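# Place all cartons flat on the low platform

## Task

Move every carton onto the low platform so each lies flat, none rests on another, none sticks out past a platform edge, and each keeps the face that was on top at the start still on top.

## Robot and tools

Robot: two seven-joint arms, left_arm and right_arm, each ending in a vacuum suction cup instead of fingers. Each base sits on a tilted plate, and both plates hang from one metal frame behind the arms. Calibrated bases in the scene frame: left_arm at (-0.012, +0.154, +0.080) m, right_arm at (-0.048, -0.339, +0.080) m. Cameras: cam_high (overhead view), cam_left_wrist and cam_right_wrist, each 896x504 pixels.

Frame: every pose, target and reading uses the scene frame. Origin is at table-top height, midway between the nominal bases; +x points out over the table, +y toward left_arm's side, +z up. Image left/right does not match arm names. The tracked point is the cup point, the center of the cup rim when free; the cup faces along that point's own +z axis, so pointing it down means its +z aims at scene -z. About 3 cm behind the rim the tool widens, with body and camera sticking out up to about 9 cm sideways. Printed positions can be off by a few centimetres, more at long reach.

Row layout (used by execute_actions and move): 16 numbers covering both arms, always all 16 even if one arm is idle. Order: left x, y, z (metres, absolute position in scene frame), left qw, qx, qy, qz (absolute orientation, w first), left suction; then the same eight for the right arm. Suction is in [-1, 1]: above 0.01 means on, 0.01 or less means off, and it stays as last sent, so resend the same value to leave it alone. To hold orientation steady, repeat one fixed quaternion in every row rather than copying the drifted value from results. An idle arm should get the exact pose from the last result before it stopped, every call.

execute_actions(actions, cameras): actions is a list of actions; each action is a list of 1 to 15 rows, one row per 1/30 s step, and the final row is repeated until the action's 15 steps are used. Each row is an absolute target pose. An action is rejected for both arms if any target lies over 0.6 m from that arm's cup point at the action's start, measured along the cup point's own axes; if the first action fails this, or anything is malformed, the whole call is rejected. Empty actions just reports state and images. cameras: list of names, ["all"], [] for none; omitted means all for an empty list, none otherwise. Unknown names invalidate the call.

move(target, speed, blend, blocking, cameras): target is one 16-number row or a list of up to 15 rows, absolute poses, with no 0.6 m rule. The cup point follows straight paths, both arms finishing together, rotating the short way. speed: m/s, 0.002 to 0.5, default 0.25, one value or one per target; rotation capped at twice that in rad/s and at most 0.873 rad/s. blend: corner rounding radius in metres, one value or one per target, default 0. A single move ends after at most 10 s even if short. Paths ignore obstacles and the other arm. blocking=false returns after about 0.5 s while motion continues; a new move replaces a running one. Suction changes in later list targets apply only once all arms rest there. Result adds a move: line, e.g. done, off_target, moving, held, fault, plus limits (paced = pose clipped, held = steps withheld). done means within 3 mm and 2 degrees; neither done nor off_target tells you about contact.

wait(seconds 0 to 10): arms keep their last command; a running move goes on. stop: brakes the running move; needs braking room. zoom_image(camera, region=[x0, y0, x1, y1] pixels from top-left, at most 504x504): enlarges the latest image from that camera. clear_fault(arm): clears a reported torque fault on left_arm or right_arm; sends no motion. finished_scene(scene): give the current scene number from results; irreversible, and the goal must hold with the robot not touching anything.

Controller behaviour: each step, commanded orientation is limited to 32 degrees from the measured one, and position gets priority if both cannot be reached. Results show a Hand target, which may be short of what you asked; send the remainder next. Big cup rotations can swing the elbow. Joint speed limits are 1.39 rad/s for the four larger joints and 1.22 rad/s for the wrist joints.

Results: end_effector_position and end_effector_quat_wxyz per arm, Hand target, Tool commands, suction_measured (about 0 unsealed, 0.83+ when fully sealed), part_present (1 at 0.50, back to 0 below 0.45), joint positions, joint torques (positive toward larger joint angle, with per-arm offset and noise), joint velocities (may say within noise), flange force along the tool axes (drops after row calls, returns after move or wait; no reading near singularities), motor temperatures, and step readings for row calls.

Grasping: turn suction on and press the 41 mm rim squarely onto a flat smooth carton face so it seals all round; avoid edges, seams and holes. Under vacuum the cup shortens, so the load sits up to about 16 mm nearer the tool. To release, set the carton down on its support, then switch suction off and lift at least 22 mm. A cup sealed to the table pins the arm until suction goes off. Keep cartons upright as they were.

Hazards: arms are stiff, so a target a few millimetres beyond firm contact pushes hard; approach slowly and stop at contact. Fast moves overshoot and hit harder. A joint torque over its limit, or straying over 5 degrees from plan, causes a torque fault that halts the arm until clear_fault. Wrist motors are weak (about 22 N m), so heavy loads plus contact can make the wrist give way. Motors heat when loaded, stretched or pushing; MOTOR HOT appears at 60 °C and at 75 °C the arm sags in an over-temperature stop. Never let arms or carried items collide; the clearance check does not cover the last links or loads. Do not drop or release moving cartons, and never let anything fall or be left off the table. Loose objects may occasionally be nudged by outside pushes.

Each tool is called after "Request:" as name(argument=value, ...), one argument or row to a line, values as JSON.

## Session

Request:
execute_actions(
  actions=[],
)

Scene clock: 0.00 s.
left_arm: end_effector_position=(-0.0028, +0.6620, +0.3361) suction_measured=0.00 part_present=0 end_effector_quat_wxyz=(-0.073, +0.824, +0.560, -0.039) | right_arm: end_effector_position=(+0.4393, -0.4231, +0.3810) suction_measured=0.00 part_present=0 end_effector_quat_wxyz=(-0.360, +0.704, -0.590, +0.162)
Joint positions: left_arm=[-2.361 0.534 1.333 1.543 -0.706 1.374 0.212] | right_arm=[0.067 0.019 0.266 2.068 -0.97 0.625 -0.271]
Joint velocities: within noise
Joint torques (N m): no reading
Motor temperatures (°C): left_arm=[32 36 27 32 33 33 42] | right_arm=[32 36 29 33 42 32 42]
Flange force (N): no reading
Hand target: left_arm -0.0028, +0.6620, +0.3361; -0.073, +0.824, +0.560, -0.039 | right_arm +0.4393, -0.4231, +0.3810; -0.360, +0.704, -0.590, +0.162
Tool commands: left_gripper/suction=+0.0 right_gripper/suction=+0.0

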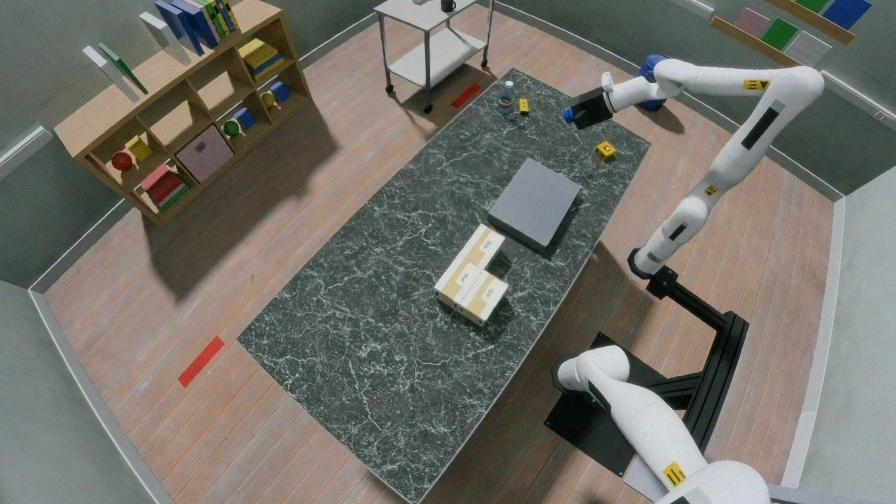

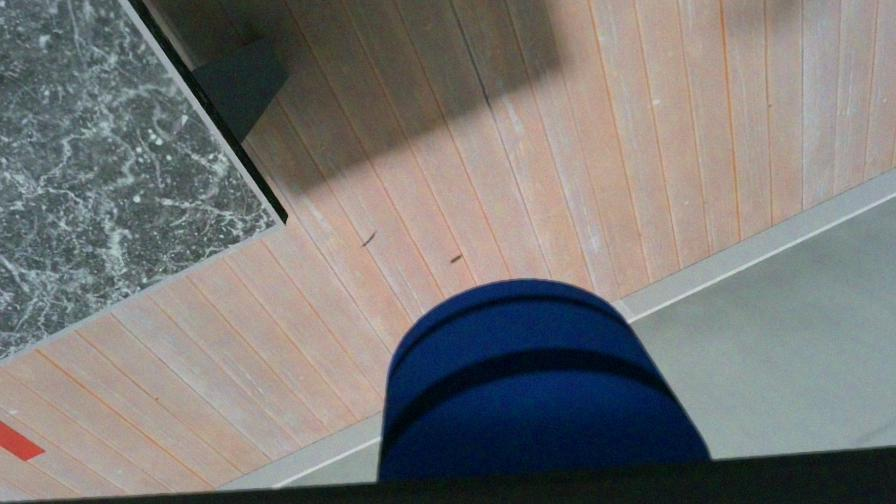

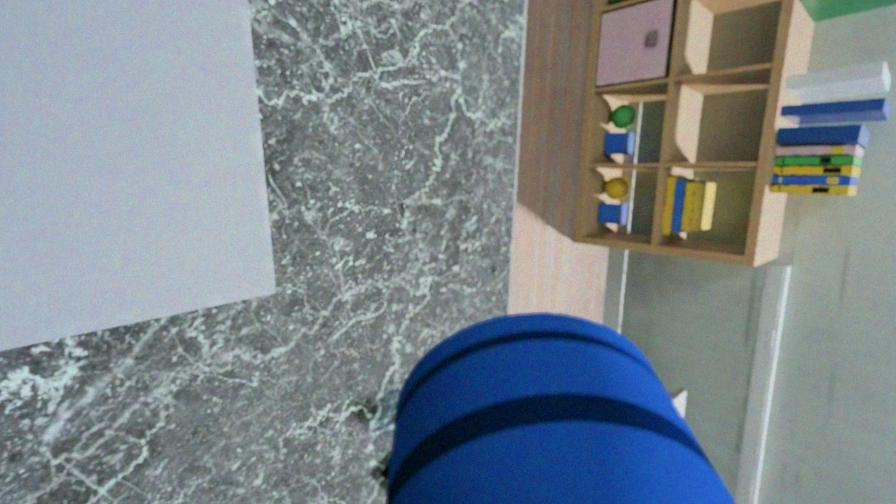

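Request:
zoom_image(
  camera="cam_high",
  region=[410, 140, 610, 340],
)

Request:
move(
  target=[
    [0.15,0.5,0.45,0,0,1,0,0,0.45,-0.65,0.40,0,0,1,0,0],
    [0.40,-0.08,0.50,0,0,1,0,0,0.45,-0.68,0.40,0,0,1,0,0],
  ],
  speed=[0.35,0.35],
  blend=[0.05,0],
  cameras=["cam_high","cam_left_wrist"],
)

Scaled by 2.520 from the camera's 896x504 image, which has a finer 1280x720 frame.

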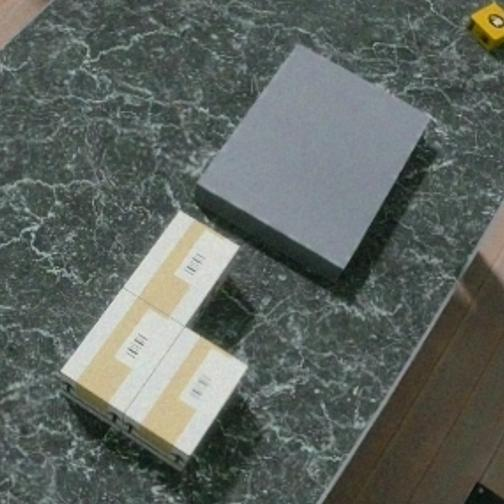

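Scene clock: 13.50 s.
left_arm: end_effector_position=(+0.4000, -0.0800, +0.5000) suction_measured=0.00 part_present=0 end_effector_quat_wxyz=(+0.000, +0.000, +1.000, +0.000) | right_arm: end_effector_position=(+0.4500, -0.6800, +0.4000) suction_measured=0.00 part_present=0 end_effector_quat_wxyz=(+0.000, +0.000, +1.000, +0.000)
Joint positions: left_arm=[-1.882 -0.827 1.335 0.934 0.891 2.098 3.134] | right_arm=[0.224 0.612 0.493 0.809 -0.218 1.672 -2.5]
Joint torques (N m): left_arm=[1.24 16.3 -5.28 -5.89 0.22 0.08 -0.19] | right_arm=[-1.29 -20.65 2.5 -8.96 0.76 -0.13 0.45]
Flange force (N): left_arm=[6.3 2.2 6.7] | right_arm=[0.0 1.3 1.0]
Hand target: left_arm +0.4000, -0.0800, +0.5000; +0.000, +0.000, +1.000, +0.000 | right_arm +0.4500, -0.6800, +0.4000; +0.000, +0.000, +1.000, +0.000
Off the commanded pose: left_arm 0.000 m, 0 deg | right_arm 0.000 m, 0 deg.
joint sent to its limit (left arm) — joint 6 (wrist pitch), upper limit. The joint targets still meet the commanded pose.
move: done
Images, in order (width x height): cam_high 896x504, cam_left_wrist 896x504.

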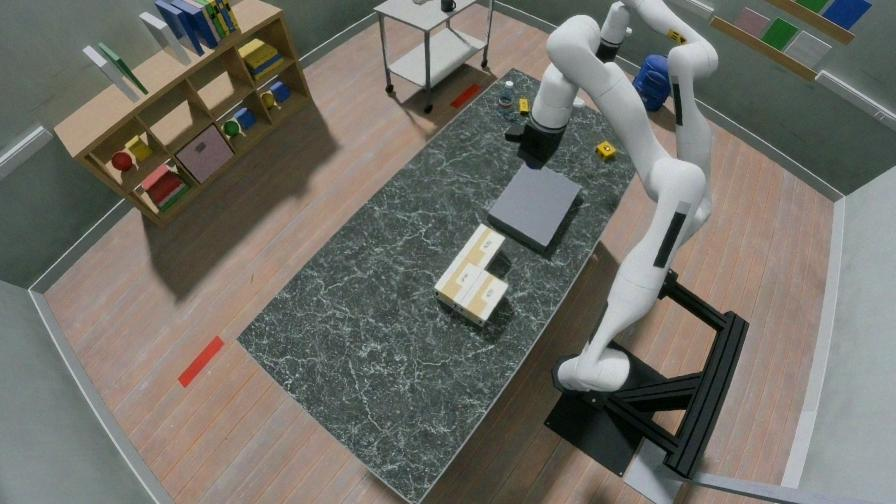

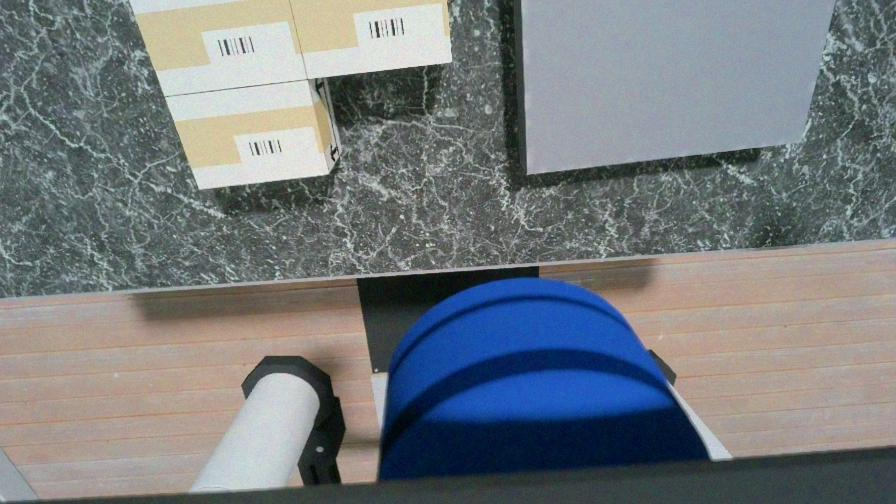

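Request:
zoom_image(
  camera="cam_left_wrist",
  region=[110, 0, 470, 202],
)

Request:
zoom_image(
  camera="cam_left_wrist",
  region=[500, 0, 860, 202],
)

Scaled by 1.400 from the camera's 896x504 image, which has a finer 1280x720 frame.

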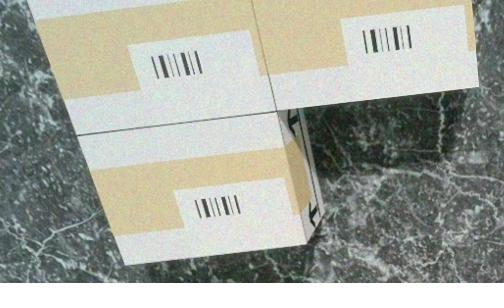

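Scaled by 1.400 from the camera's 896x504 image, which has a finer 1280x720 frame.

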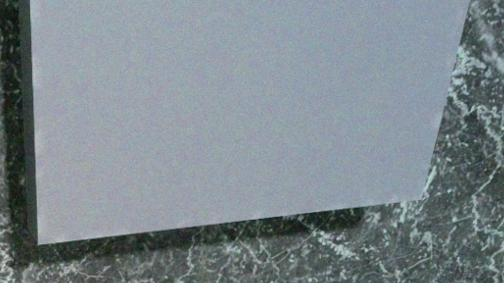

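Request:
move(
  target=[
    [0.4533,-0.0218,0.16,0,0,1,0,1,0.45,-0.68,0.40,0,0,1,0,0],
    [0.4533,-0.0218,0.094,0,0,1,0,1,0.45,-0.68,0.40,0,0,1,0,0],
    [0.4533,-0.0218,0.076,0,0,1,0,1,0.45,-0.68,0.40,0,0,1,0,0],
  ],
  speed=[0.35,0.2,0.04],
  blend=[0.02,0,0],
  cameras=["cam_high","cam_left_wrist"],
)

Scene clock: 66.13 s.
left_arm: end_effector_position=(+0.4533, -0.0218, +0.0760) suction_measured=0.99 part_present=1 end_effector_quat_wxyz=(+0.000, +0.000, +1.000, +0.000) | right_arm: end_effector_position=(+0.4500, -0.6800, +0.4000) suction_measured=0.00 part_present=0 end_effector_quat_wxyz=(+0.000, +0.000, +1.000, +0.000)
Joint positions: left_arm=[-1.996 -1.375 1.662 1.704 1.32 1.361 2.605] | right_arm=[0.224 0.612 0.493 0.809 -0.218 1.672 -2.5]
Joint torques (N m): left_arm=[1.79 20.03 -9.7 -3.58 0.21 0.15 -0.15] | right_arm=[-1.3 -20.6 2.52 -8.95 0.76 -0.16 0.41]
Flange force (N): left_arm=[5.1 0.2 5.1] | right_arm=[0.1 1.2 0.9]
Hand target: left_arm +0.4533, -0.0218, +0.0760; +0.000, +0.000, +1.000, +0.000 | right_arm +0.4500, -0.6800, +0.4000; +0.000, +0.000, +1.000, +0.000
Off the commanded pose: left_arm 0.000 m, 0 deg | right_arm 0.000 m, 0 deg.
move: done
Images, in order (width x height): cam_high 896x504, cam_left_wrist 896x504.

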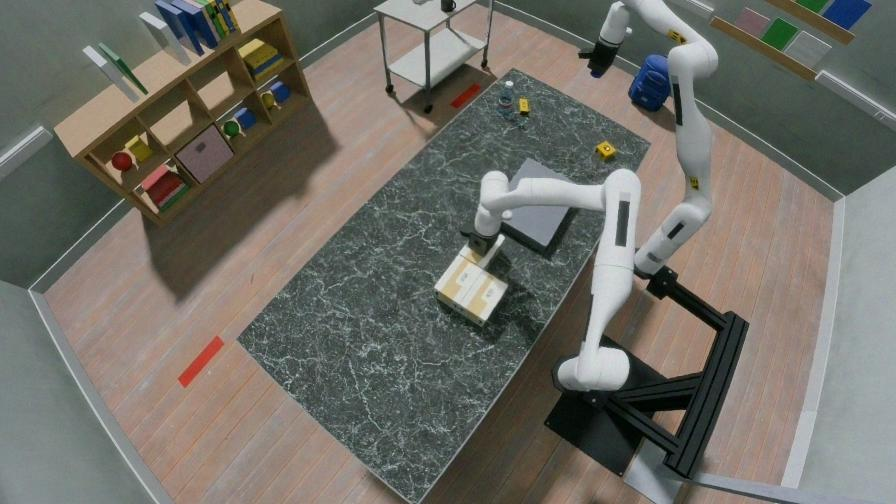

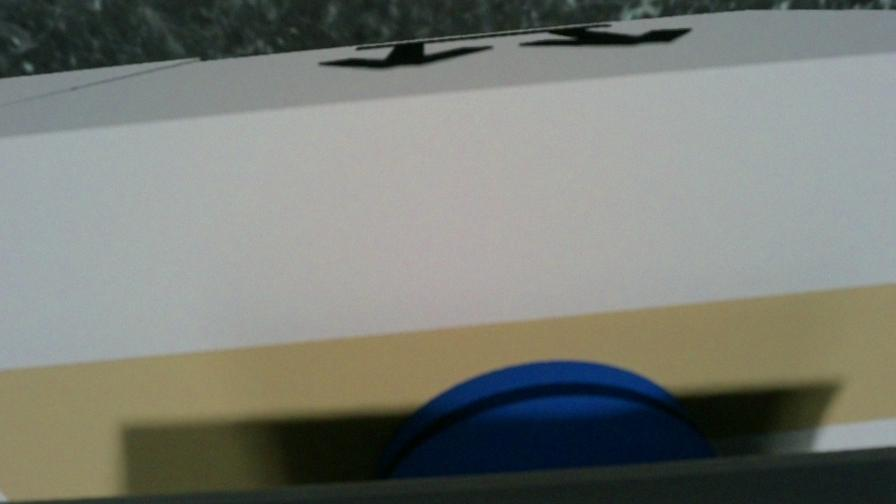

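Request:
move(
  target=[
    [0.4533,-0.0218,0.23,0,0,1,0,1,0.45,-0.68,0.40,0,0,1,0,0],
    [0.3796,-0.4236,0.23,0,0,1,0,1,0.45,-0.68,0.40,0,0,1,0,0],
    [0.3796,-0.4236,0.137,0,0,1,0,1,0.45,-0.68,0.40,0,0,1,0,0],
    [0.3796,-0.4236,0.118,0,0,1,0,1,0.45,-0.68,0.40,0,0,1,0,0],
  ],
  speed=[0.2,0.3,0.2,0.04],
  blend=[0.02,0.03,0,0],
  cameras=["cam_high","cam_left_wrist"],
)

Request:
zoom_image(
  camera="cam_high",
  region=[440, 120, 640, 280],
)

Scene clock: 84.50 s.
left_arm: end_effector_position=(+0.3796, -0.4237, +0.1184) suction_measured=0.99 part_present=1 end_effector_quat_wxyz=(+0.000, +0.000, +1.000, +0.000) | right_arm: end_effector_position=(+0.4500, -0.6800, +0.4000) suction_measured=0.00 part_present=0 end_effector_quat_wxyz=(+0.000, +0.000, +1.000, +0.000)
Joint positions: left_arm=[-1.914 -1.493 1.667 0.434 1.342 1.643 3.924] | right_arm=[0.224 0.612 0.493 0.809 -0.218 1.672 -2.5]
Joint torques (N m): left_arm=[-0.46 -1.25 1.2 -1.88 1.27 -4.11 -0.13] | right_arm=[-1.3 -20.66 2.52 -8.99 0.79 -0.19 0.46]
Flange force (N): left_arm=no reading | right_arm=[-0.1 1.2 0.9]
Hand target: left_arm +0.3796, -0.4236, +0.1180; +0.000, +0.000, +1.000, +0.000 | right_arm +0.4500, -0.6800, +0.4000; +0.000, +0.000, +1.000, +0.000
Off the commanded pose: left_arm 0.000 m, 0 deg | right_arm 0.000 m, 0 deg.
move: done
Images, in order (width x height): cam_high 896x504, cam_left_wrist 896x504.

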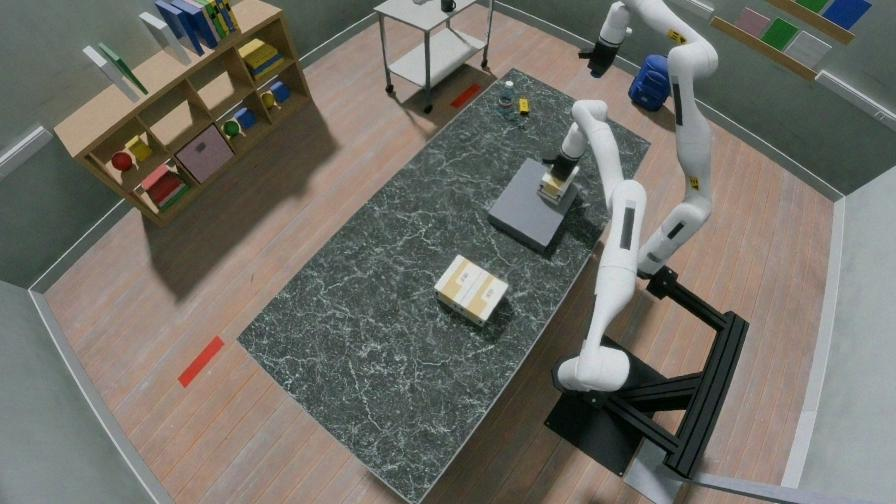

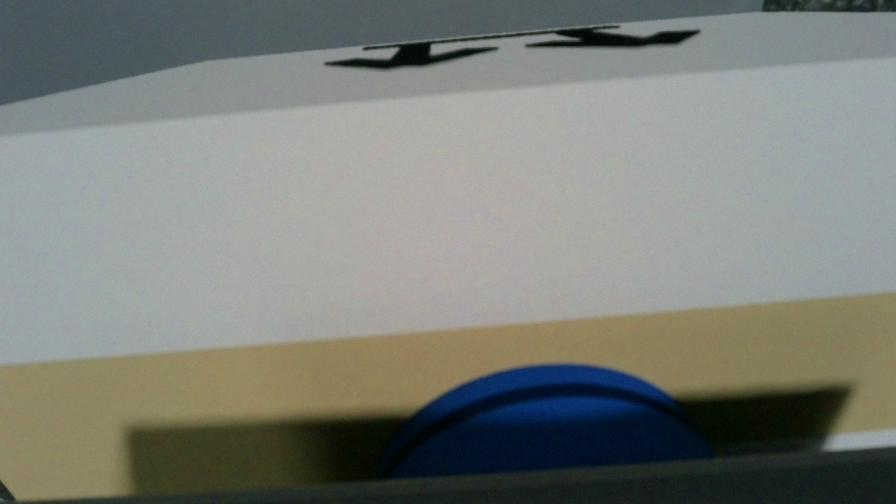

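Scaled by 2.520 from the camera's 896x504 image, which has a finer 1280x720 frame.

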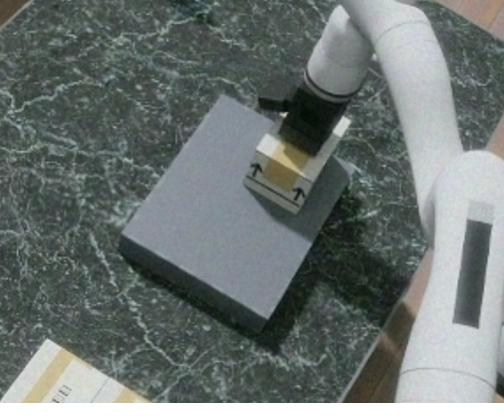

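Request:
move(
  target=[
    [0.3796,-0.4236,0.121,0,0,1,0,1,0.45,-0.68,0.40,0,0,1,0,0],
  ],
  speed=[0.02],
  cameras=[],
)

Scene clock: 90.53 s.
left_arm: end_effector_position=(+0.3796, -0.4235, +0.1208) suction_measured=0.99 part_present=1 end_effector_quat_wxyz=(+0.000, +0.000, +1.000, +0.000) | right_arm: end_effector_position=(+0.4500, -0.6800, +0.4000) suction_measured=0.00 part_present=0 end_effector_quat_wxyz=(+0.000, +0.000, +1.000, +0.000)
Joint positions: left_arm=[-1.915 -1.49 1.667 0.429 1.341 1.647 3.926] | right_arm=[0.224 0.612 0.493 0.809 -0.218 1.672 -2.5]
Joint torques (N m): left_arm=[2.14 17.08 -1.47 -2.83 0.82 -0.41 -0.13] | right_arm=[-1.26 -20.63 2.56 -9 0.77 -0.16 0.41]
Flange force (N): left_arm=no reading | right_arm=[0.2 1.4 1.1]
Hand target: left_arm +0.3796, -0.4236, +0.1210; +0.000, +0.000, +1.000, +0.000 | right_arm +0.4500, -0.6800, +0.4000; +0.000, +0.000, +1.000, +0.000
Off the commanded pose: left_arm 0.000 m, 0 deg | right_arm 0.000 m, 0 deg.
move: done
No camera images: "cameras" was empty.

Request:
move(
  target=[
    [0.3796,-0.4236,0.1212,0,0,1,0,0,0.45,-0.68,0.40,0,0,1,0,0],
    [0.3796,-0.4236,0.1222,0,0,1,0,0,0.45,-0.68,0.40,0,0,1,0,0],
    [0.3796,-0.4236,0.155,0,0,1,0,0,0.45,-0.68,0.40,0,0,1,0,0],
    [0.3750,-0.39,0.24,0,0,1,0,0,0.45,-0.68,0.40,0,0,1,0,0],
    [0.344,0.10,0.18,0,0,1,0,0,0.45,-0.68,0.40,0,0,1,0,0],
    [0.344,0.1081,0.094,0,0,1,0,0,0.45,-0.68,0.40,0,0,1,0,0],
    [0.344,0.1081,0.076,0,0,1,0,1,0.45,-0.68,0.40,0,0,1,0,0],
  ],
  speed=[0.002,0.002,0.08,0.3,0.35,0.2,0.04],
  blend=[0,0,0,0.04,0.03,0,0],
  cameras=["cam_high"],
)

Request:
zoom_image(
  camera="cam_high",
  region=[440, 120, 640, 280],
)

Scene clock: 106.10 s.
left_arm: end_effector_position=(+0.3440, +0.1081, +0.0760) suction_measured=0.98 part_present=1 end_effector_quat_wxyz=(+0.000, +0.000, +1.000, +0.000) | right_arm: end_effector_position=(+0.4500, -0.6800, +0.4000) suction_measured=0.00 part_present=0 end_effector_quat_wxyz=(+0.000, +0.000, +1.000, +0.000)
Joint positions: left_arm=[-2.049 -1.294 1.61 2.209 1.362 1.261 2.043] | right_arm=[0.224 0.612 0.493 0.809 -0.218 1.672 -2.5]
Joint torques (N m): left_arm=[1.3 15.02 -8.06 -3.13 0.19 0.09 -0.18] | right_arm=[-1.29 -20.62 2.51 -8.96 0.74 -0.16 0.41]
Flange force (N): left_arm=[3.9 -1.9 5.2] | right_arm=[0.1 1.3 0.9]
Hand target: left_arm +0.3440, +0.1081, +0.0760; +0.000, +0.000, +1.000, +0.000 | right_arm +0.4500, -0.6800, +0.4000; +0.000, +0.000, +1.000, +0.000
Off the commanded pose: left_arm 0.000 m, 0 deg | right_arm 0.000 m, 0 deg.
move: done
Images, in order (width x height): cam_high 896x504.

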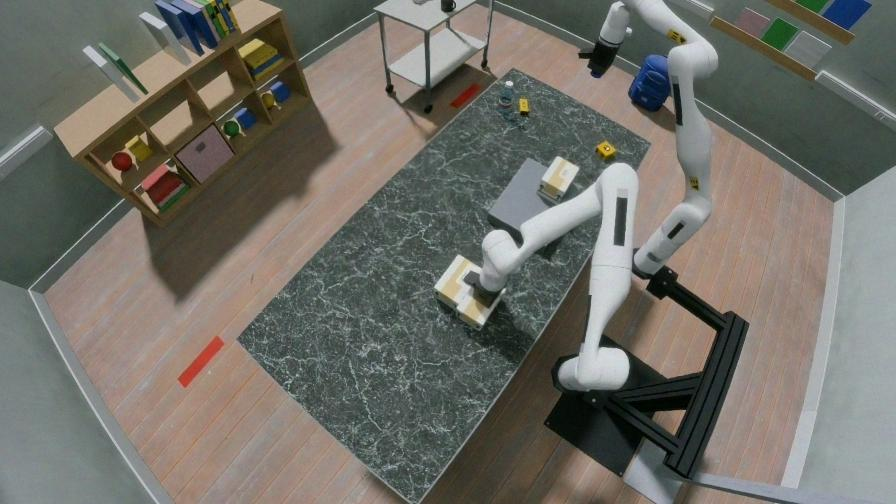

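Scaled by 2.520 from the camera's 896x504 image, which has a finer 1280x720 frame.

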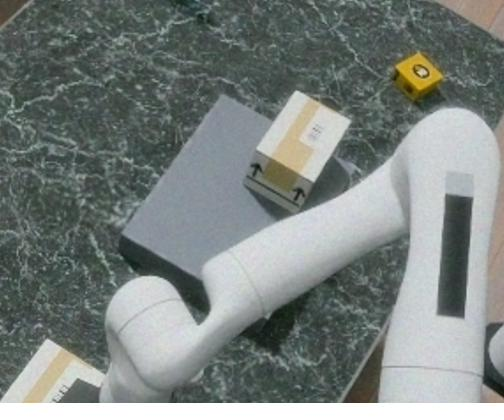

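Request:
move(
  target=[
    [0.344,0.1081,0.23,0,0,1,0,1,0.45,-0.68,0.40,0,0,1,0,0],
    [0.3635,-0.2682,0.23,0,0,1,0,1,0.45,-0.68,0.40,0,0,1,0,0],
    [0.3635,-0.2682,0.137,0,0,1,0,1,0.45,-0.68,0.40,0,0,1,0,0],
    [0.3635,-0.2682,0.121,0,0,1,0,1,0.45,-0.68,0.40,0,0,1,0,0],
  ],
  speed=[0.2,0.3,0.2,0.04],
  blend=[0.02,0.03,0,0],
  cameras=[],
)

Scene clock: 119.63 s.
left_arm: end_effector_position=(+0.3635, -0.2682, +0.1211) suction_measured=0.98 part_present=1 end_effector_quat_wxyz=(+0.000, +0.000, +1.000, +0.000) | right_arm: end_effector_position=(+0.4500, -0.6800, +0.4000) suction_measured=0.00 part_present=0 end_effector_quat_wxyz=(+0.000, +0.000, +1.000, +0.000)
Joint positions: left_arm=[-1.65 -1.455 1.558 1.344 1.349 1.577 3.275] | right_arm=[0.224 0.612 0.493 0.809 -0.218 1.672 -2.5]
Joint torques (N m): left_arm=[1.47 22.68 -9.72 -3.3 0.02 0.07 -0.19] | right_arm=[-1.28 -20.68 2.56 -8.99 0.76 -0.16 0.42]
Flange force (N): left_arm=[5.2 3.6 4.4] | right_arm=[0.1 1.3 1.1]
Hand target: left_arm +0.3635, -0.2682, +0.1210; +0.000, +0.000, +1.000, +0.000 | right_arm +0.4500, -0.6800, +0.4000; +0.000, +0.000, +1.000, +0.000
Off the commanded pose: left_arm 0.000 m, 0 deg | right_arm 0.000 m, 0 deg.
move: done
No camera images: "cameras" was empty.

Request:
move(
  target=[
    [0.3635,-0.2682,0.1195,0,0,1,0,1,0.45,-0.68,0.40,0,0,1,0,0],
  ],
  speed=[0.02],
  cameras=[],
)

Scene clock: 124.47 s.
left_arm: end_effector_position=(+0.3635, -0.2682, +0.1196) suction_measured=0.98 part_present=1 end_effector_quat_wxyz=(+0.000, +0.000, +1.000, +0.000) | right_arm: end_effector_position=(+0.4500, -0.6800, +0.4000) suction_measured=0.00 part_present=0 end_effector_quat_wxyz=(+0.000, +0.000, +1.000, +0.000)
Joint positions: left_arm=[-1.65 -1.458 1.56 1.345 1.351 1.575 3.275] | right_arm=[0.224 0.612 0.493 0.809 -0.218 1.672 -2.5]
Joint torques (N m): left_arm=[-0.31 14.96 -5.38 -3.02 0.78 -1.28 -0.21] | right_arm=[-1.32 -20.65 2.55 -8.96 0.77 -0.16 0.43]
Flange force (N): left_arm=[9.3 6.4 -13.5] | right_arm=[-0.1 1.1 0.9]
Hand target: left_arm +0.3635, -0.2682, +0.1195; +0.000, +0.000, +1.000, +0.000 | right_arm +0.4500, -0.6800, +0.4000; +0.000, +0.000, +1.000, +0.000
Off the commanded pose: left_arm 0.000 m, 0 deg | right_arm 0.000 m, 0 deg.
move: done
No camera images: "cameras" was empty.

Request:
move(
  target=[
    [0.3635,-0.2682,0.1205,0,0,1,0,0,0.45,-0.68,0.40,0,0,1,0,0],
    [0.3635,-0.2682,0.1215,0,0,1,0,0,0.45,-0.68,0.40,0,0,1,0,0],
    [0.3635,-0.2682,0.155,0,0,1,0,0,0.45,-0.68,0.40,0,0,1,0,0],
    [0.40,-0.12,0.46,0,0,1,0,0,0.45,-0.68,0.40,0,0,1,0,0],
  ],
  speed=[0.002,0.002,0.08,0.3],
  blend=[0,0,0,0],
  cameras=["cam_left_wrist","cam_high"],
)

Request:
zoom_image(
  camera="cam_left_wrist",
  region=[470, 0, 870, 225],
)

Request:
zoom_image(
  camera="cam_left_wrist",
  region=[110, 0, 470, 202],
)

Scene clock: 137.37 s.
left_arm: end_effector_position=(+0.4000, -0.1200, +0.4600) suction_measured=0.00 part_present=0 end_effector_quat_wxyz=(+0.000, +0.000, +1.000, +0.000) | right_arm: end_effector_position=(+0.4500, -0.6800, +0.4000) suction_measured=0.00 part_present=0 end_effector_quat_wxyz=(+0.000, +0.000, +1.000, +0.000)
Joint positions: left_arm=[-1.841 -0.919 1.319 0.991 0.969 2.051 3.168] | right_arm=[0.224 0.612 0.493 0.809 -0.218 1.672 -2.5]
Joint torques (N m): left_arm=[1.4 17.52 -5.95 -5.34 0.22 0.03 -0.15] | right_arm=[-1.33 -20.67 2.54 -8.92 0.76 -0.12 0.39]
Flange force (N): left_arm=[5.0 2.0 5.0] | right_arm=[-0.2 0.9 0.9]
Hand target: left_arm +0.4000, -0.1200, +0.4600; +0.000, +0.000, +1.000, +0.000 | right_arm +0.4500, -0.6800, +0.4000; +0.000, +0.000, +1.000, +0.000
Off the commanded pose: left_arm 0.000 m, 0 deg | right_arm 0.000 m, 0 deg.
move: done
Images, in order (width x height): cam_high 896x504, cam_left_wrist 896x504.

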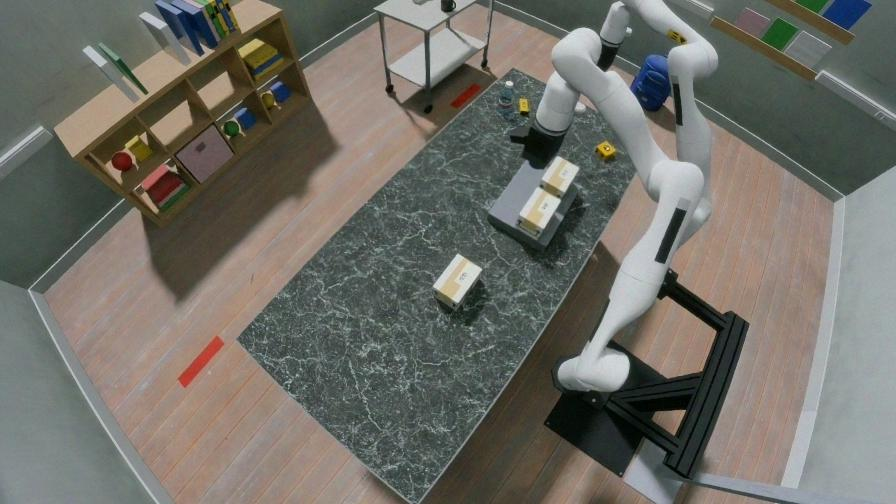

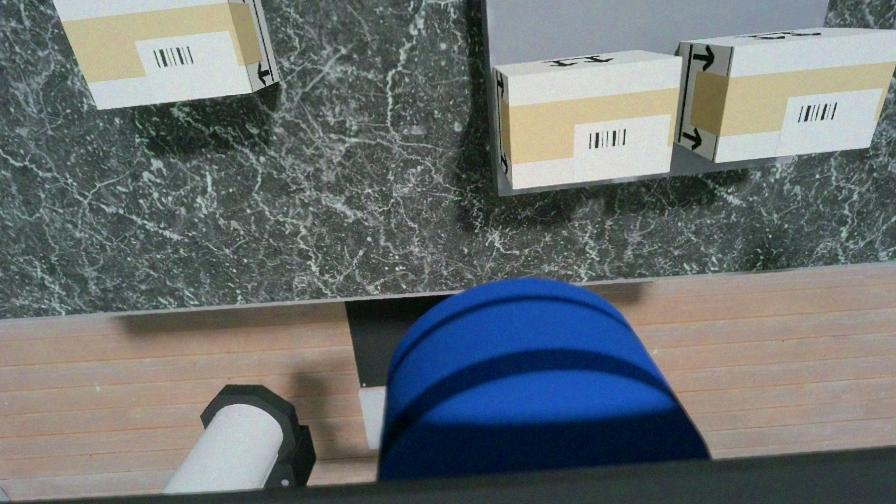

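Scaled by 1.260 from the camera's 896x504 image, which has a finer 1280x720 frame.

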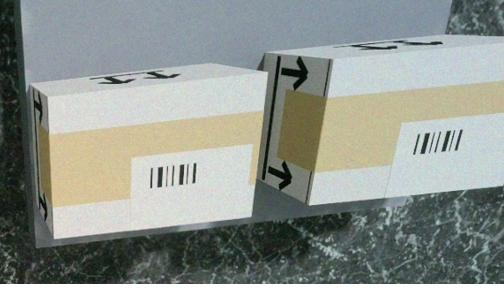

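Scaled by 1.400 from the camera's 896x504 image, which has a finer 1280x720 frame.

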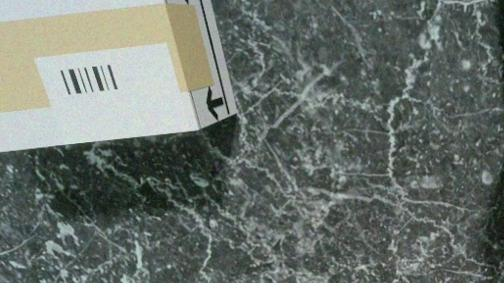

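Request:
zoom_image(
  camera="cam_high",
  region=[500, 140, 610, 260],
)

Request:
move(
  target=[
    [0.42,-0.33,0.40,0,0,1,0,0,0.45,-0.72,0.40,0,0,1,0,0],
  ],
  speed=[0.3],
  cameras=["cam_left_wrist"],
)

Scaled by 4.200 from the camera's 896x504 image, which has a finer 1280x720 frame.

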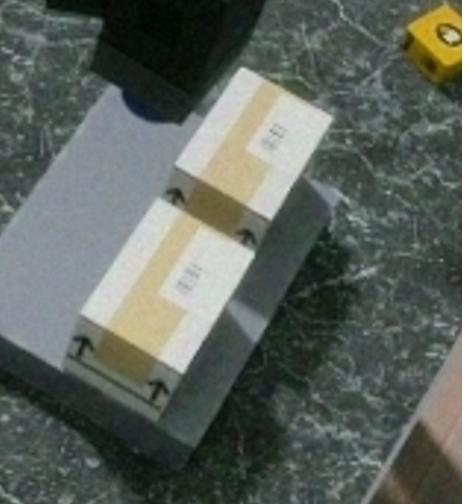

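Scene clock: 195.27 s.
left_arm: end_effector_position=(+0.4195, -0.3293, +0.3995) suction_measured=0.00 part_present=0 end_effector_quat_wxyz=(+0.020, +0.000, +1.000, -0.024) | right_arm: end_effector_position=(+0.4500, -0.7200, +0.4000) suction_measured=0.00 part_present=0 end_effector_quat_wxyz=(+0.000, +0.000, +1.000, +0.000)
Joint positions: left_arm=[-2.159 -1.101 1.623 0.035 1.385 2.031 4.02] | right_arm=[0.328 0.686 0.484 0.657 -0.252 1.743 -2.45]
Joint torques (N m): left_arm=[1.92 25.6 -0.74 -2.56 0.14 -0.14 -0.23] | right_arm=[-1.22 -21.99 2.48 -8.79 0.75 -0.14 0.44]
Motor temperatures (°C): left_arm=[32 40 27 32 33 33 42] | right_arm=[32 41 29 34 42 32 42]
Flange force (N): left_arm=no reading | right_arm=[-0.1 1.2 0.9]
Hand target: left_arm +0.4195, -0.3293, +0.3995; +0.020, +0.000, +1.000, -0.024 | right_arm +0.4500, -0.7200, +0.4000; +0.000, +0.000, +1.000, +0.000
Off the commanded pose: left_arm 0.001 m, 4 deg | right_arm 0.000 m, 0 deg.
elbow stopped short (left arm): the move would have taken joint 4 (elbow) straighter than the controller allows.
move: off_target (left_arm)
Images, in order (width x height): cam_left_wrist 896x504.

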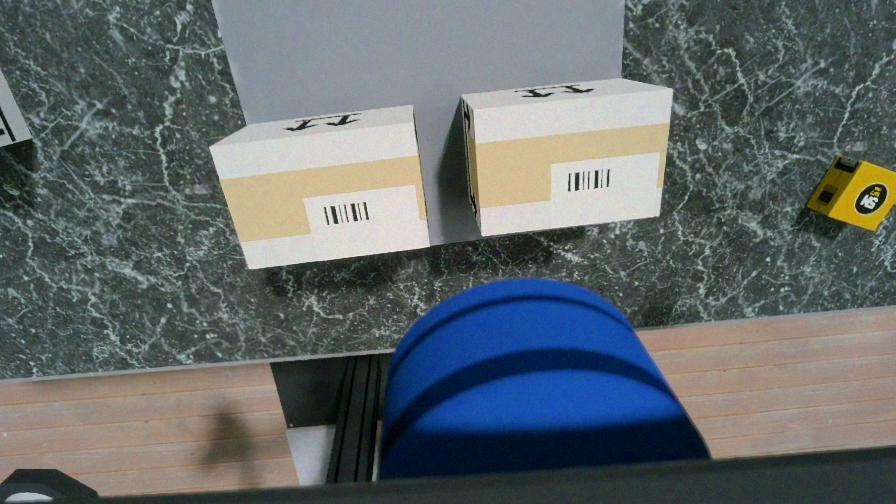

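Request:
move(
  target=[
    [0.3796,-0.4236,0.19,0,0,1,0,0,0.45,-0.72,0.40,0,0,1,0,0],
    [0.3796,-0.4236,0.138,0,0,1,0,0,0.45,-0.72,0.40,0,0,1,0,0],
    [0.3796,-0.4236,0.1195,0,0,1,0,1,0.45,-0.72,0.40,0,0,1,0,0],
  ],
  speed=[0.25,0.15,0.04],
  blend=[0.02,0,0],
  cameras=[],
)

Request:
wait(
  seconds=0.3,
)

Scene clock: 224.33 s.
left_arm: end_effector_position=(+0.3796, -0.4236, +0.1195) suction_measured=0.99 part_present=1 end_effector_quat_wxyz=(+0.000, +0.000, +1.000, +0.000) | right_arm: end_effector_position=(+0.4500, -0.7200, +0.4000) suction_measured=0.00 part_present=0 end_effector_quat_wxyz=(+0.000, +0.000, +1.000, +0.000)
Joint positions: left_arm=[-1.913 -1.5 1.624 0.432 1.384 1.655 3.923] | right_arm=[0.328 0.686 0.484 0.657 -0.252 1.743 -2.45]
Joint torques (N m): left_arm=[-1.03 6.85 -0.88 -1.7 0.35 -2.85 -0.17] | right_arm=[-1.27 -21.95 2.49 -8.86 0.76 -0.15 0.42]
Flange force (N): left_arm=no reading | right_arm=[0.5 1.5 1.2]
Hand target: left_arm +0.3796, -0.4236, +0.1195; +0.000, +0.000, +1.000, +0.000 | right_arm +0.4500, -0.7200, +0.4000; +0.000, +0.000, +1.000, +0.000
Off the commanded pose: left_arm 0.000 m, 0 deg | right_arm 0.000 m, 0 deg.
move: done
No camera images: "cameras" was empty.

Scene clock: 224.63 s.
left_arm: end_effector_position=(+0.3796, -0.4236, +0.1195) suction_measured=0.99 part_present=1 end_effector_quat_wxyz=(+0.000, +0.000, +1.000, +0.000) | right_arm: end_effector_position=(+0.4500, -0.7200, +0.4000) suction_measured=0.00 part_present=0 end_effector_quat_wxyz=(+0.000, +0.000, +1.000, +0.000)
Joint positions: left_arm=[-1.913 -1.5 1.624 0.432 1.384 1.655 3.923] | right_arm=[0.328 0.686 0.484 0.657 -0.252 1.743 -2.45]
Joint torques (N m): left_arm=[-1.02 6.8 -0.85 -1.66 0.35 -2.84 -0.18] | right_arm=[-1.3 -21.97 2.52 -8.86 0.75 -0.14 0.42]
Flange force (N): left_arm=no reading | right_arm=[0.4 1.3 1.2]
Hand target: left_arm +0.3796, -0.4236, +0.1195; +0.000, +0.000, +1.000, +0.000 | right_arm +0.4500, -0.7200, +0.4000; +0.000, +0.000, +1.000, +0.000
Tool commands: left_gripper/suction=+1.0 right_gripper/suction=+0.0
Off the commanded pose: left_arm 0.000 m, 0 deg | right_arm 0.000 m, 0 deg.
wait: 0.30 s; at rest by 0.17 s

Request:
move(
  target=[
    [0.3796,-0.4236,0.138,0,0,1,0,1,0.45,-0.72,0.40,0,0,1,0,0],
    [0.3760,-0.4106,0.138,0,0,1,0,1,0.45,-0.72,0.40,0,0,1,0,0],
    [0.3760,-0.4106,0.1210,0,0,1,0,1,0.45,-0.72,0.40,0,0,1,0,0],
    [0.3760,-0.4106,0.1212,0,0,1,0,0,0.45,-0.72,0.40,0,0,1,0,0],
    [0.3760,-0.4106,0.1222,0,0,1,0,0,0.45,-0.72,0.40,0,0,1,0,0],
    [0.3760,-0.4106,0.155,0,0,1,0,0,0.45,-0.72,0.40,0,0,1,0,0],
    [0.50,-0.20,0.36,0,0,1,0,0,0.45,-0.72,0.40,0,0,1,0,0],
  ],
  speed=[0.08,0.06,0.04,0.002,0.002,0.08,0.3],
  cameras=["cam_left_wrist","cam_high"],
)

Request:
zoom_image(
  camera="cam_left_wrist",
  region=[336, 0, 896, 315],
)

Scene clock: 240.03 s.
left_arm: end_effector_position=(+0.5000, -0.2000, +0.3600) suction_measured=0.00 part_present=0 end_effector_quat_wxyz=(+0.000, +0.000, +1.000, +0.000) | right_arm: end_effector_position=(+0.4500, -0.7200, +0.4000) suction_measured=0.00 part_present=0 end_effector_quat_wxyz=(+0.000, +0.000, +1.000, +0.000)
Joint positions: left_arm=[-2.12 -1.114 1.508 0.602 1.221 1.967 3.442] | right_arm=[0.328 0.686 0.484 0.657 -0.252 1.743 -2.45]
Joint torques (N m): left_arm=[1.98 24.04 -4.77 -3.81 0.23 0.07 -0.2] | right_arm=[-1.21 -22 2.47 -8.84 0.75 -0.15 0.4]
Flange force (N): left_arm=[9.2 5.2 6.6] | right_arm=[0.2 1.4 1.1]
Hand target: left_arm +0.5000, -0.2000, +0.3600; +0.000, +0.000, +1.000, +0.000 | right_arm +0.4500, -0.7200, +0.4000; +0.000, +0.000, +1.000, +0.000
Off the commanded pose: left_arm 0.000 m, 0 deg | right_arm 0.000 m, 0 deg.
move: done
Images, in order (width x height): cam_high 896x504, cam_left_wrist 896x504.

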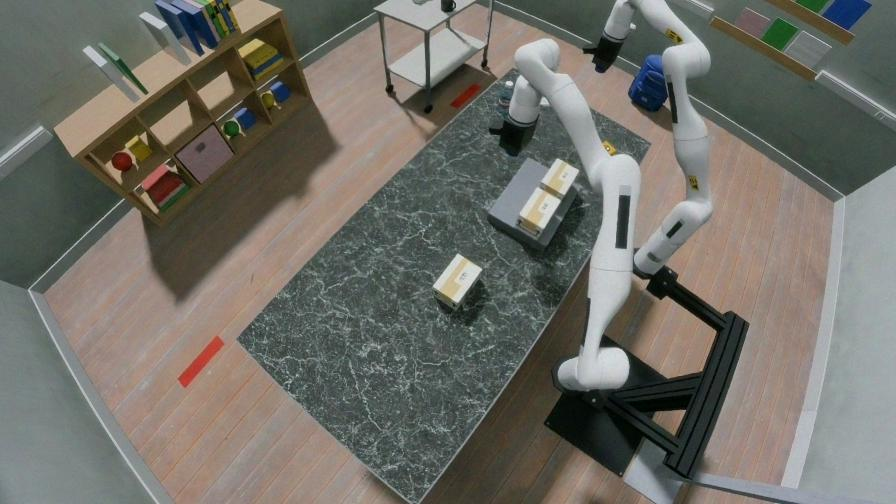

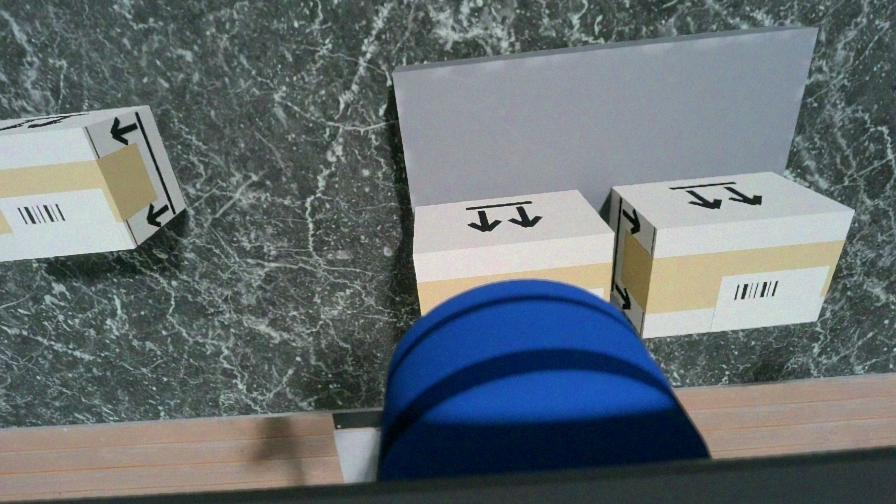

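Region (336, 0, 896, 315) is 560x315 pixels. A region can be at most 504 by 504 pixels.

Request:
zoom_image(
  camera="cam_left_wrist",
  region=[380, 40, 640, 240],
)

Request:
zoom_image(
  camera="cam_left_wrist",
  region=[590, 10, 890, 240],
)

Scaled by 1.938 from the camera's 896x504 image, which has a finer 1280x720 frame.

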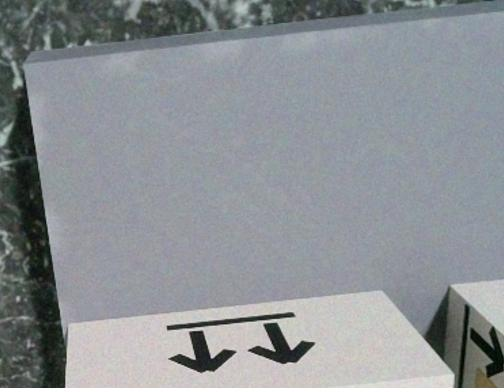

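Scaled by 1.680 from the camera's 896x504 image, which has a finer 1280x720 frame.

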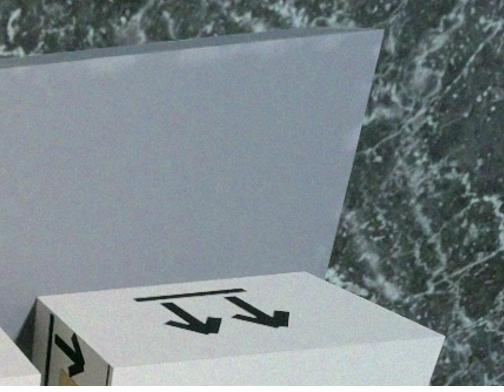

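Request:
move(
  target=[
    [0.3635,-0.2682,0.18,0,0,1,0,0,0.45,-0.72,0.40,0,0,1,0,0],
    [0.3635,-0.2682,0.138,0,0,1,0,0,0.45,-0.72,0.40,0,0,1,0,0],
    [0.3635,-0.2682,0.1195,0,0,1,0,1,0.45,-0.72,0.40,0,0,1,0,0],
    [0.3635,-0.2682,0.138,0,0,1,0,1,0.45,-0.72,0.40,0,0,1,0,0],
  ],
  speed=[0.25,0.15,0.04,0.06],
  blend=[0.02,0,0,0],
  cameras=[],
)

Request:
move(
  target=[
    [0.3528,-0.2813,0.138,0,0,1,0,1,0.45,-0.72,0.40,0,0,1,0,0],
    [0.3528,-0.2813,0.1205,0,0,1,0,1,0.45,-0.72,0.40,0,0,1,0,0],
    [0.3528,-0.2813,0.1207,0,0,1,0,0,0.45,-0.72,0.40,0,0,1,0,0],
    [0.3528,-0.2813,0.1217,0,0,1,0,0,0.45,-0.72,0.40,0,0,1,0,0],
    [0.3528,-0.2813,0.155,0,0,1,0,0,0.45,-0.72,0.40,0,0,1,0,0],
    [0.36,-0.22,0.24,0,0,1,0,0,0.45,-0.72,0.40,0,0,1,0,0],
    [0.4355,0.11,0.17,0,0,1,0,0,0.45,-0.72,0.40,0,0,1,0,0],
  ],
  speed=[0.06,0.04,0.002,0.002,0.08,0.3,0.35],
  blend=[0,0,0,0,0,0.04,0],
  cameras=["cam_high"],
)

Scene clock: 307.13 s.
left_arm: end_effector_position=(+0.3635, -0.2682, +0.1380) suction_measured=0.98 part_present=1 end_effector_quat_wxyz=(+0.000, +0.000, +1.000, +0.000) | right_arm: end_effector_position=(+0.4500, -0.7200, +0.4000) suction_measured=0.00 part_present=0 end_effector_quat_wxyz=(+0.000, +0.000, +1.000, +0.000)
Joint positions: left_arm=[-1.649 -1.429 1.547 1.333 1.326 1.596 3.282] | right_arm=[0.328 0.686 0.484 0.657 -0.252 1.743 -2.45]
Joint torques (N m): left_arm=[1.57 23.64 -10.13 -3.53 0.19 0.02 -0.19] | right_arm=[-1.23 -21.94 2.54 -8.86 0.74 -0.14 0.49]
Flange force (N): left_arm=[4.9 3.3 6.2] | right_arm=[0.4 1.7 1.2]
Hand target: left_arm +0.3635, -0.2682, +0.1380; +0.000, +0.000, +1.000, +0.000 | right_arm +0.4500, -0.7200, +0.4000; +0.000, +0.000, +1.000, +0.000
Off the commanded pose: left_arm 0.000 m, 0 deg | right_arm 0.000 m, 0 deg.
move: done
No camera images: "cameras" was empty.

Scene clock: 311.53 s.
left_arm: end_effector_position=(+0.4355, +0.1100, +0.1700) suction_measured=0.00 part_present=0 end_effector_quat_wxyz=(+0.000, +0.000, +1.000, +0.000) | right_arm: end_effector_position=(+0.4500, -0.7200, +0.4000) suction_measured=0.00 part_present=0 end_effector_quat_wxyz=(+0.000, +0.000, +1.000, +0.000)
Joint positions: left_arm=[-2.128 -1.199 1.464 1.849 1.15 1.456 2.281] | right_arm=[0.328 0.686 0.484 0.657 -0.252 1.743 -2.45]
Joint torques (N m): left_arm=[1.22 15.76 -8.25 -4.61 0.22 0.11 -0.19] | right_arm=[-1.25 -22.02 2.56 -8.83 0.79 -0.17 0.43]
Flange force (N): left_arm=[4.4 -1.7 1.8] | right_arm=[-0.1 1.1 0.9]
Hand target: left_arm +0.4355, +0.1100, +0.1700; +0.000, +0.000, +1.000, +0.000 | right_arm +0.4500, -0.7200, +0.4000; +0.000, +0.000, +1.000, +0.000
Off the commanded pose: left_arm 0.000 m, 0 deg | right_arm 0.000 m, 0 deg.
move: done
Images, in order (width x height): cam_high 896x504.

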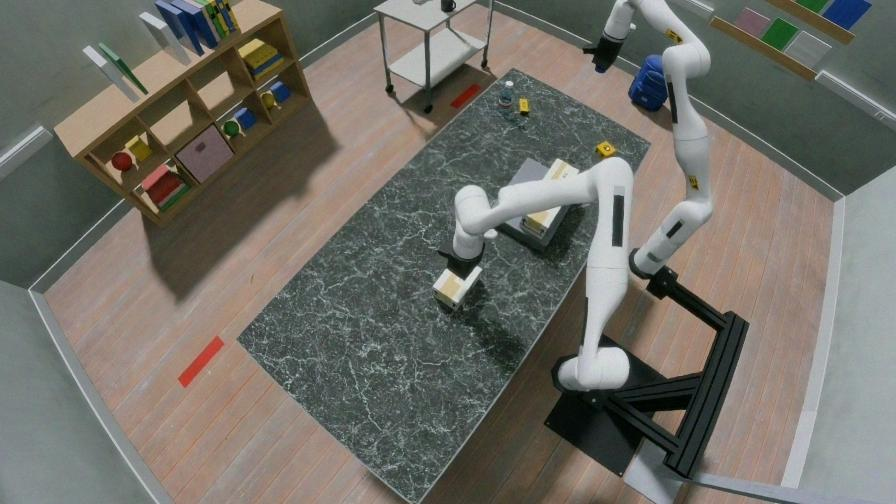

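Request:
zoom_image(
  camera="cam_high",
  region=[500, 140, 610, 260],
)

Request:
move(
  target=[
    [0.4355,0.119,0.094,0,0,1,0,0,0.45,-0.72,0.40,0,0,1,0,0],
    [0.4355,0.119,0.076,0,0,1,0,1,0.45,-0.72,0.40,0,0,1,0,0],
    [0.4355,0.119,0.24,0,0,1,0,1,0.45,-0.72,0.40,0,0,1,0,0],
  ],
  speed=[0.2,0.04,0.2],
  cameras=["cam_left_wrist"],
)

Scaled by 4.200 from the camera's 896x504 image, which has a finer 1280x720 frame.

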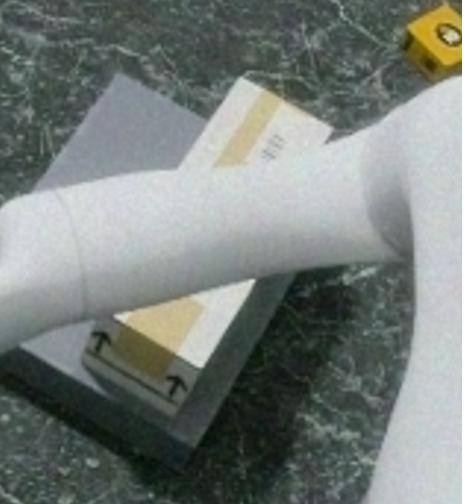

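Scene clock: 320.33 s.
left_arm: end_effector_position=(+0.4355, +0.1190, +0.2400) suction_measured=0.95 part_present=1 end_effector_quat_wxyz=(+0.000, +0.000, +1.000, +0.000) | right_arm: end_effector_position=(+0.4500, -0.7200, +0.4000) suction_measured=0.00 part_present=0 end_effector_quat_wxyz=(+0.000, +0.000, +1.000, +0.000)
Joint positions: left_arm=[-2.113 -1.093 1.366 1.765 1.022 1.55 2.323] | right_arm=[0.328 0.686 0.484 0.657 -0.252 1.743 -2.45]
Joint torques (N m): left_arm=[1.51 16.28 -9.11 -6.29 0.36 0.01 -0.14] | right_arm=[-1.22 -21.98 2.45 -8.87 0.76 -0.12 0.4]
Flange force (N): left_arm=[4.1 -1.3 6.4] | right_arm=[0.6 1.6 1.4]
Hand target: left_arm +0.4355, +0.1190, +0.2400; +0.000, +0.000, +1.000, +0.000 | right_arm +0.4500, -0.7200, +0.4000; +0.000, +0.000, +1.000, +0.000
Off the commanded pose: left_arm 0.000 m, 0 deg | right_arm 0.000 m, 0 deg.
move: done
Images, in order (width x height): cam_left_wrist 896x504.

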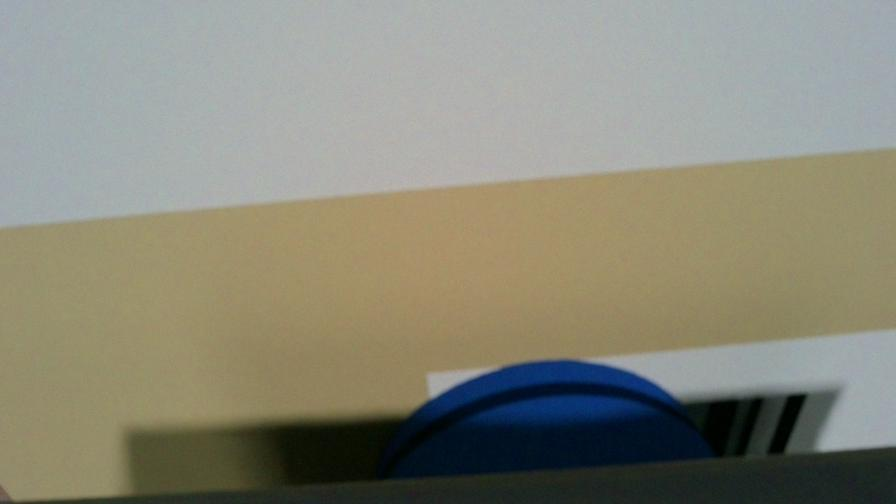

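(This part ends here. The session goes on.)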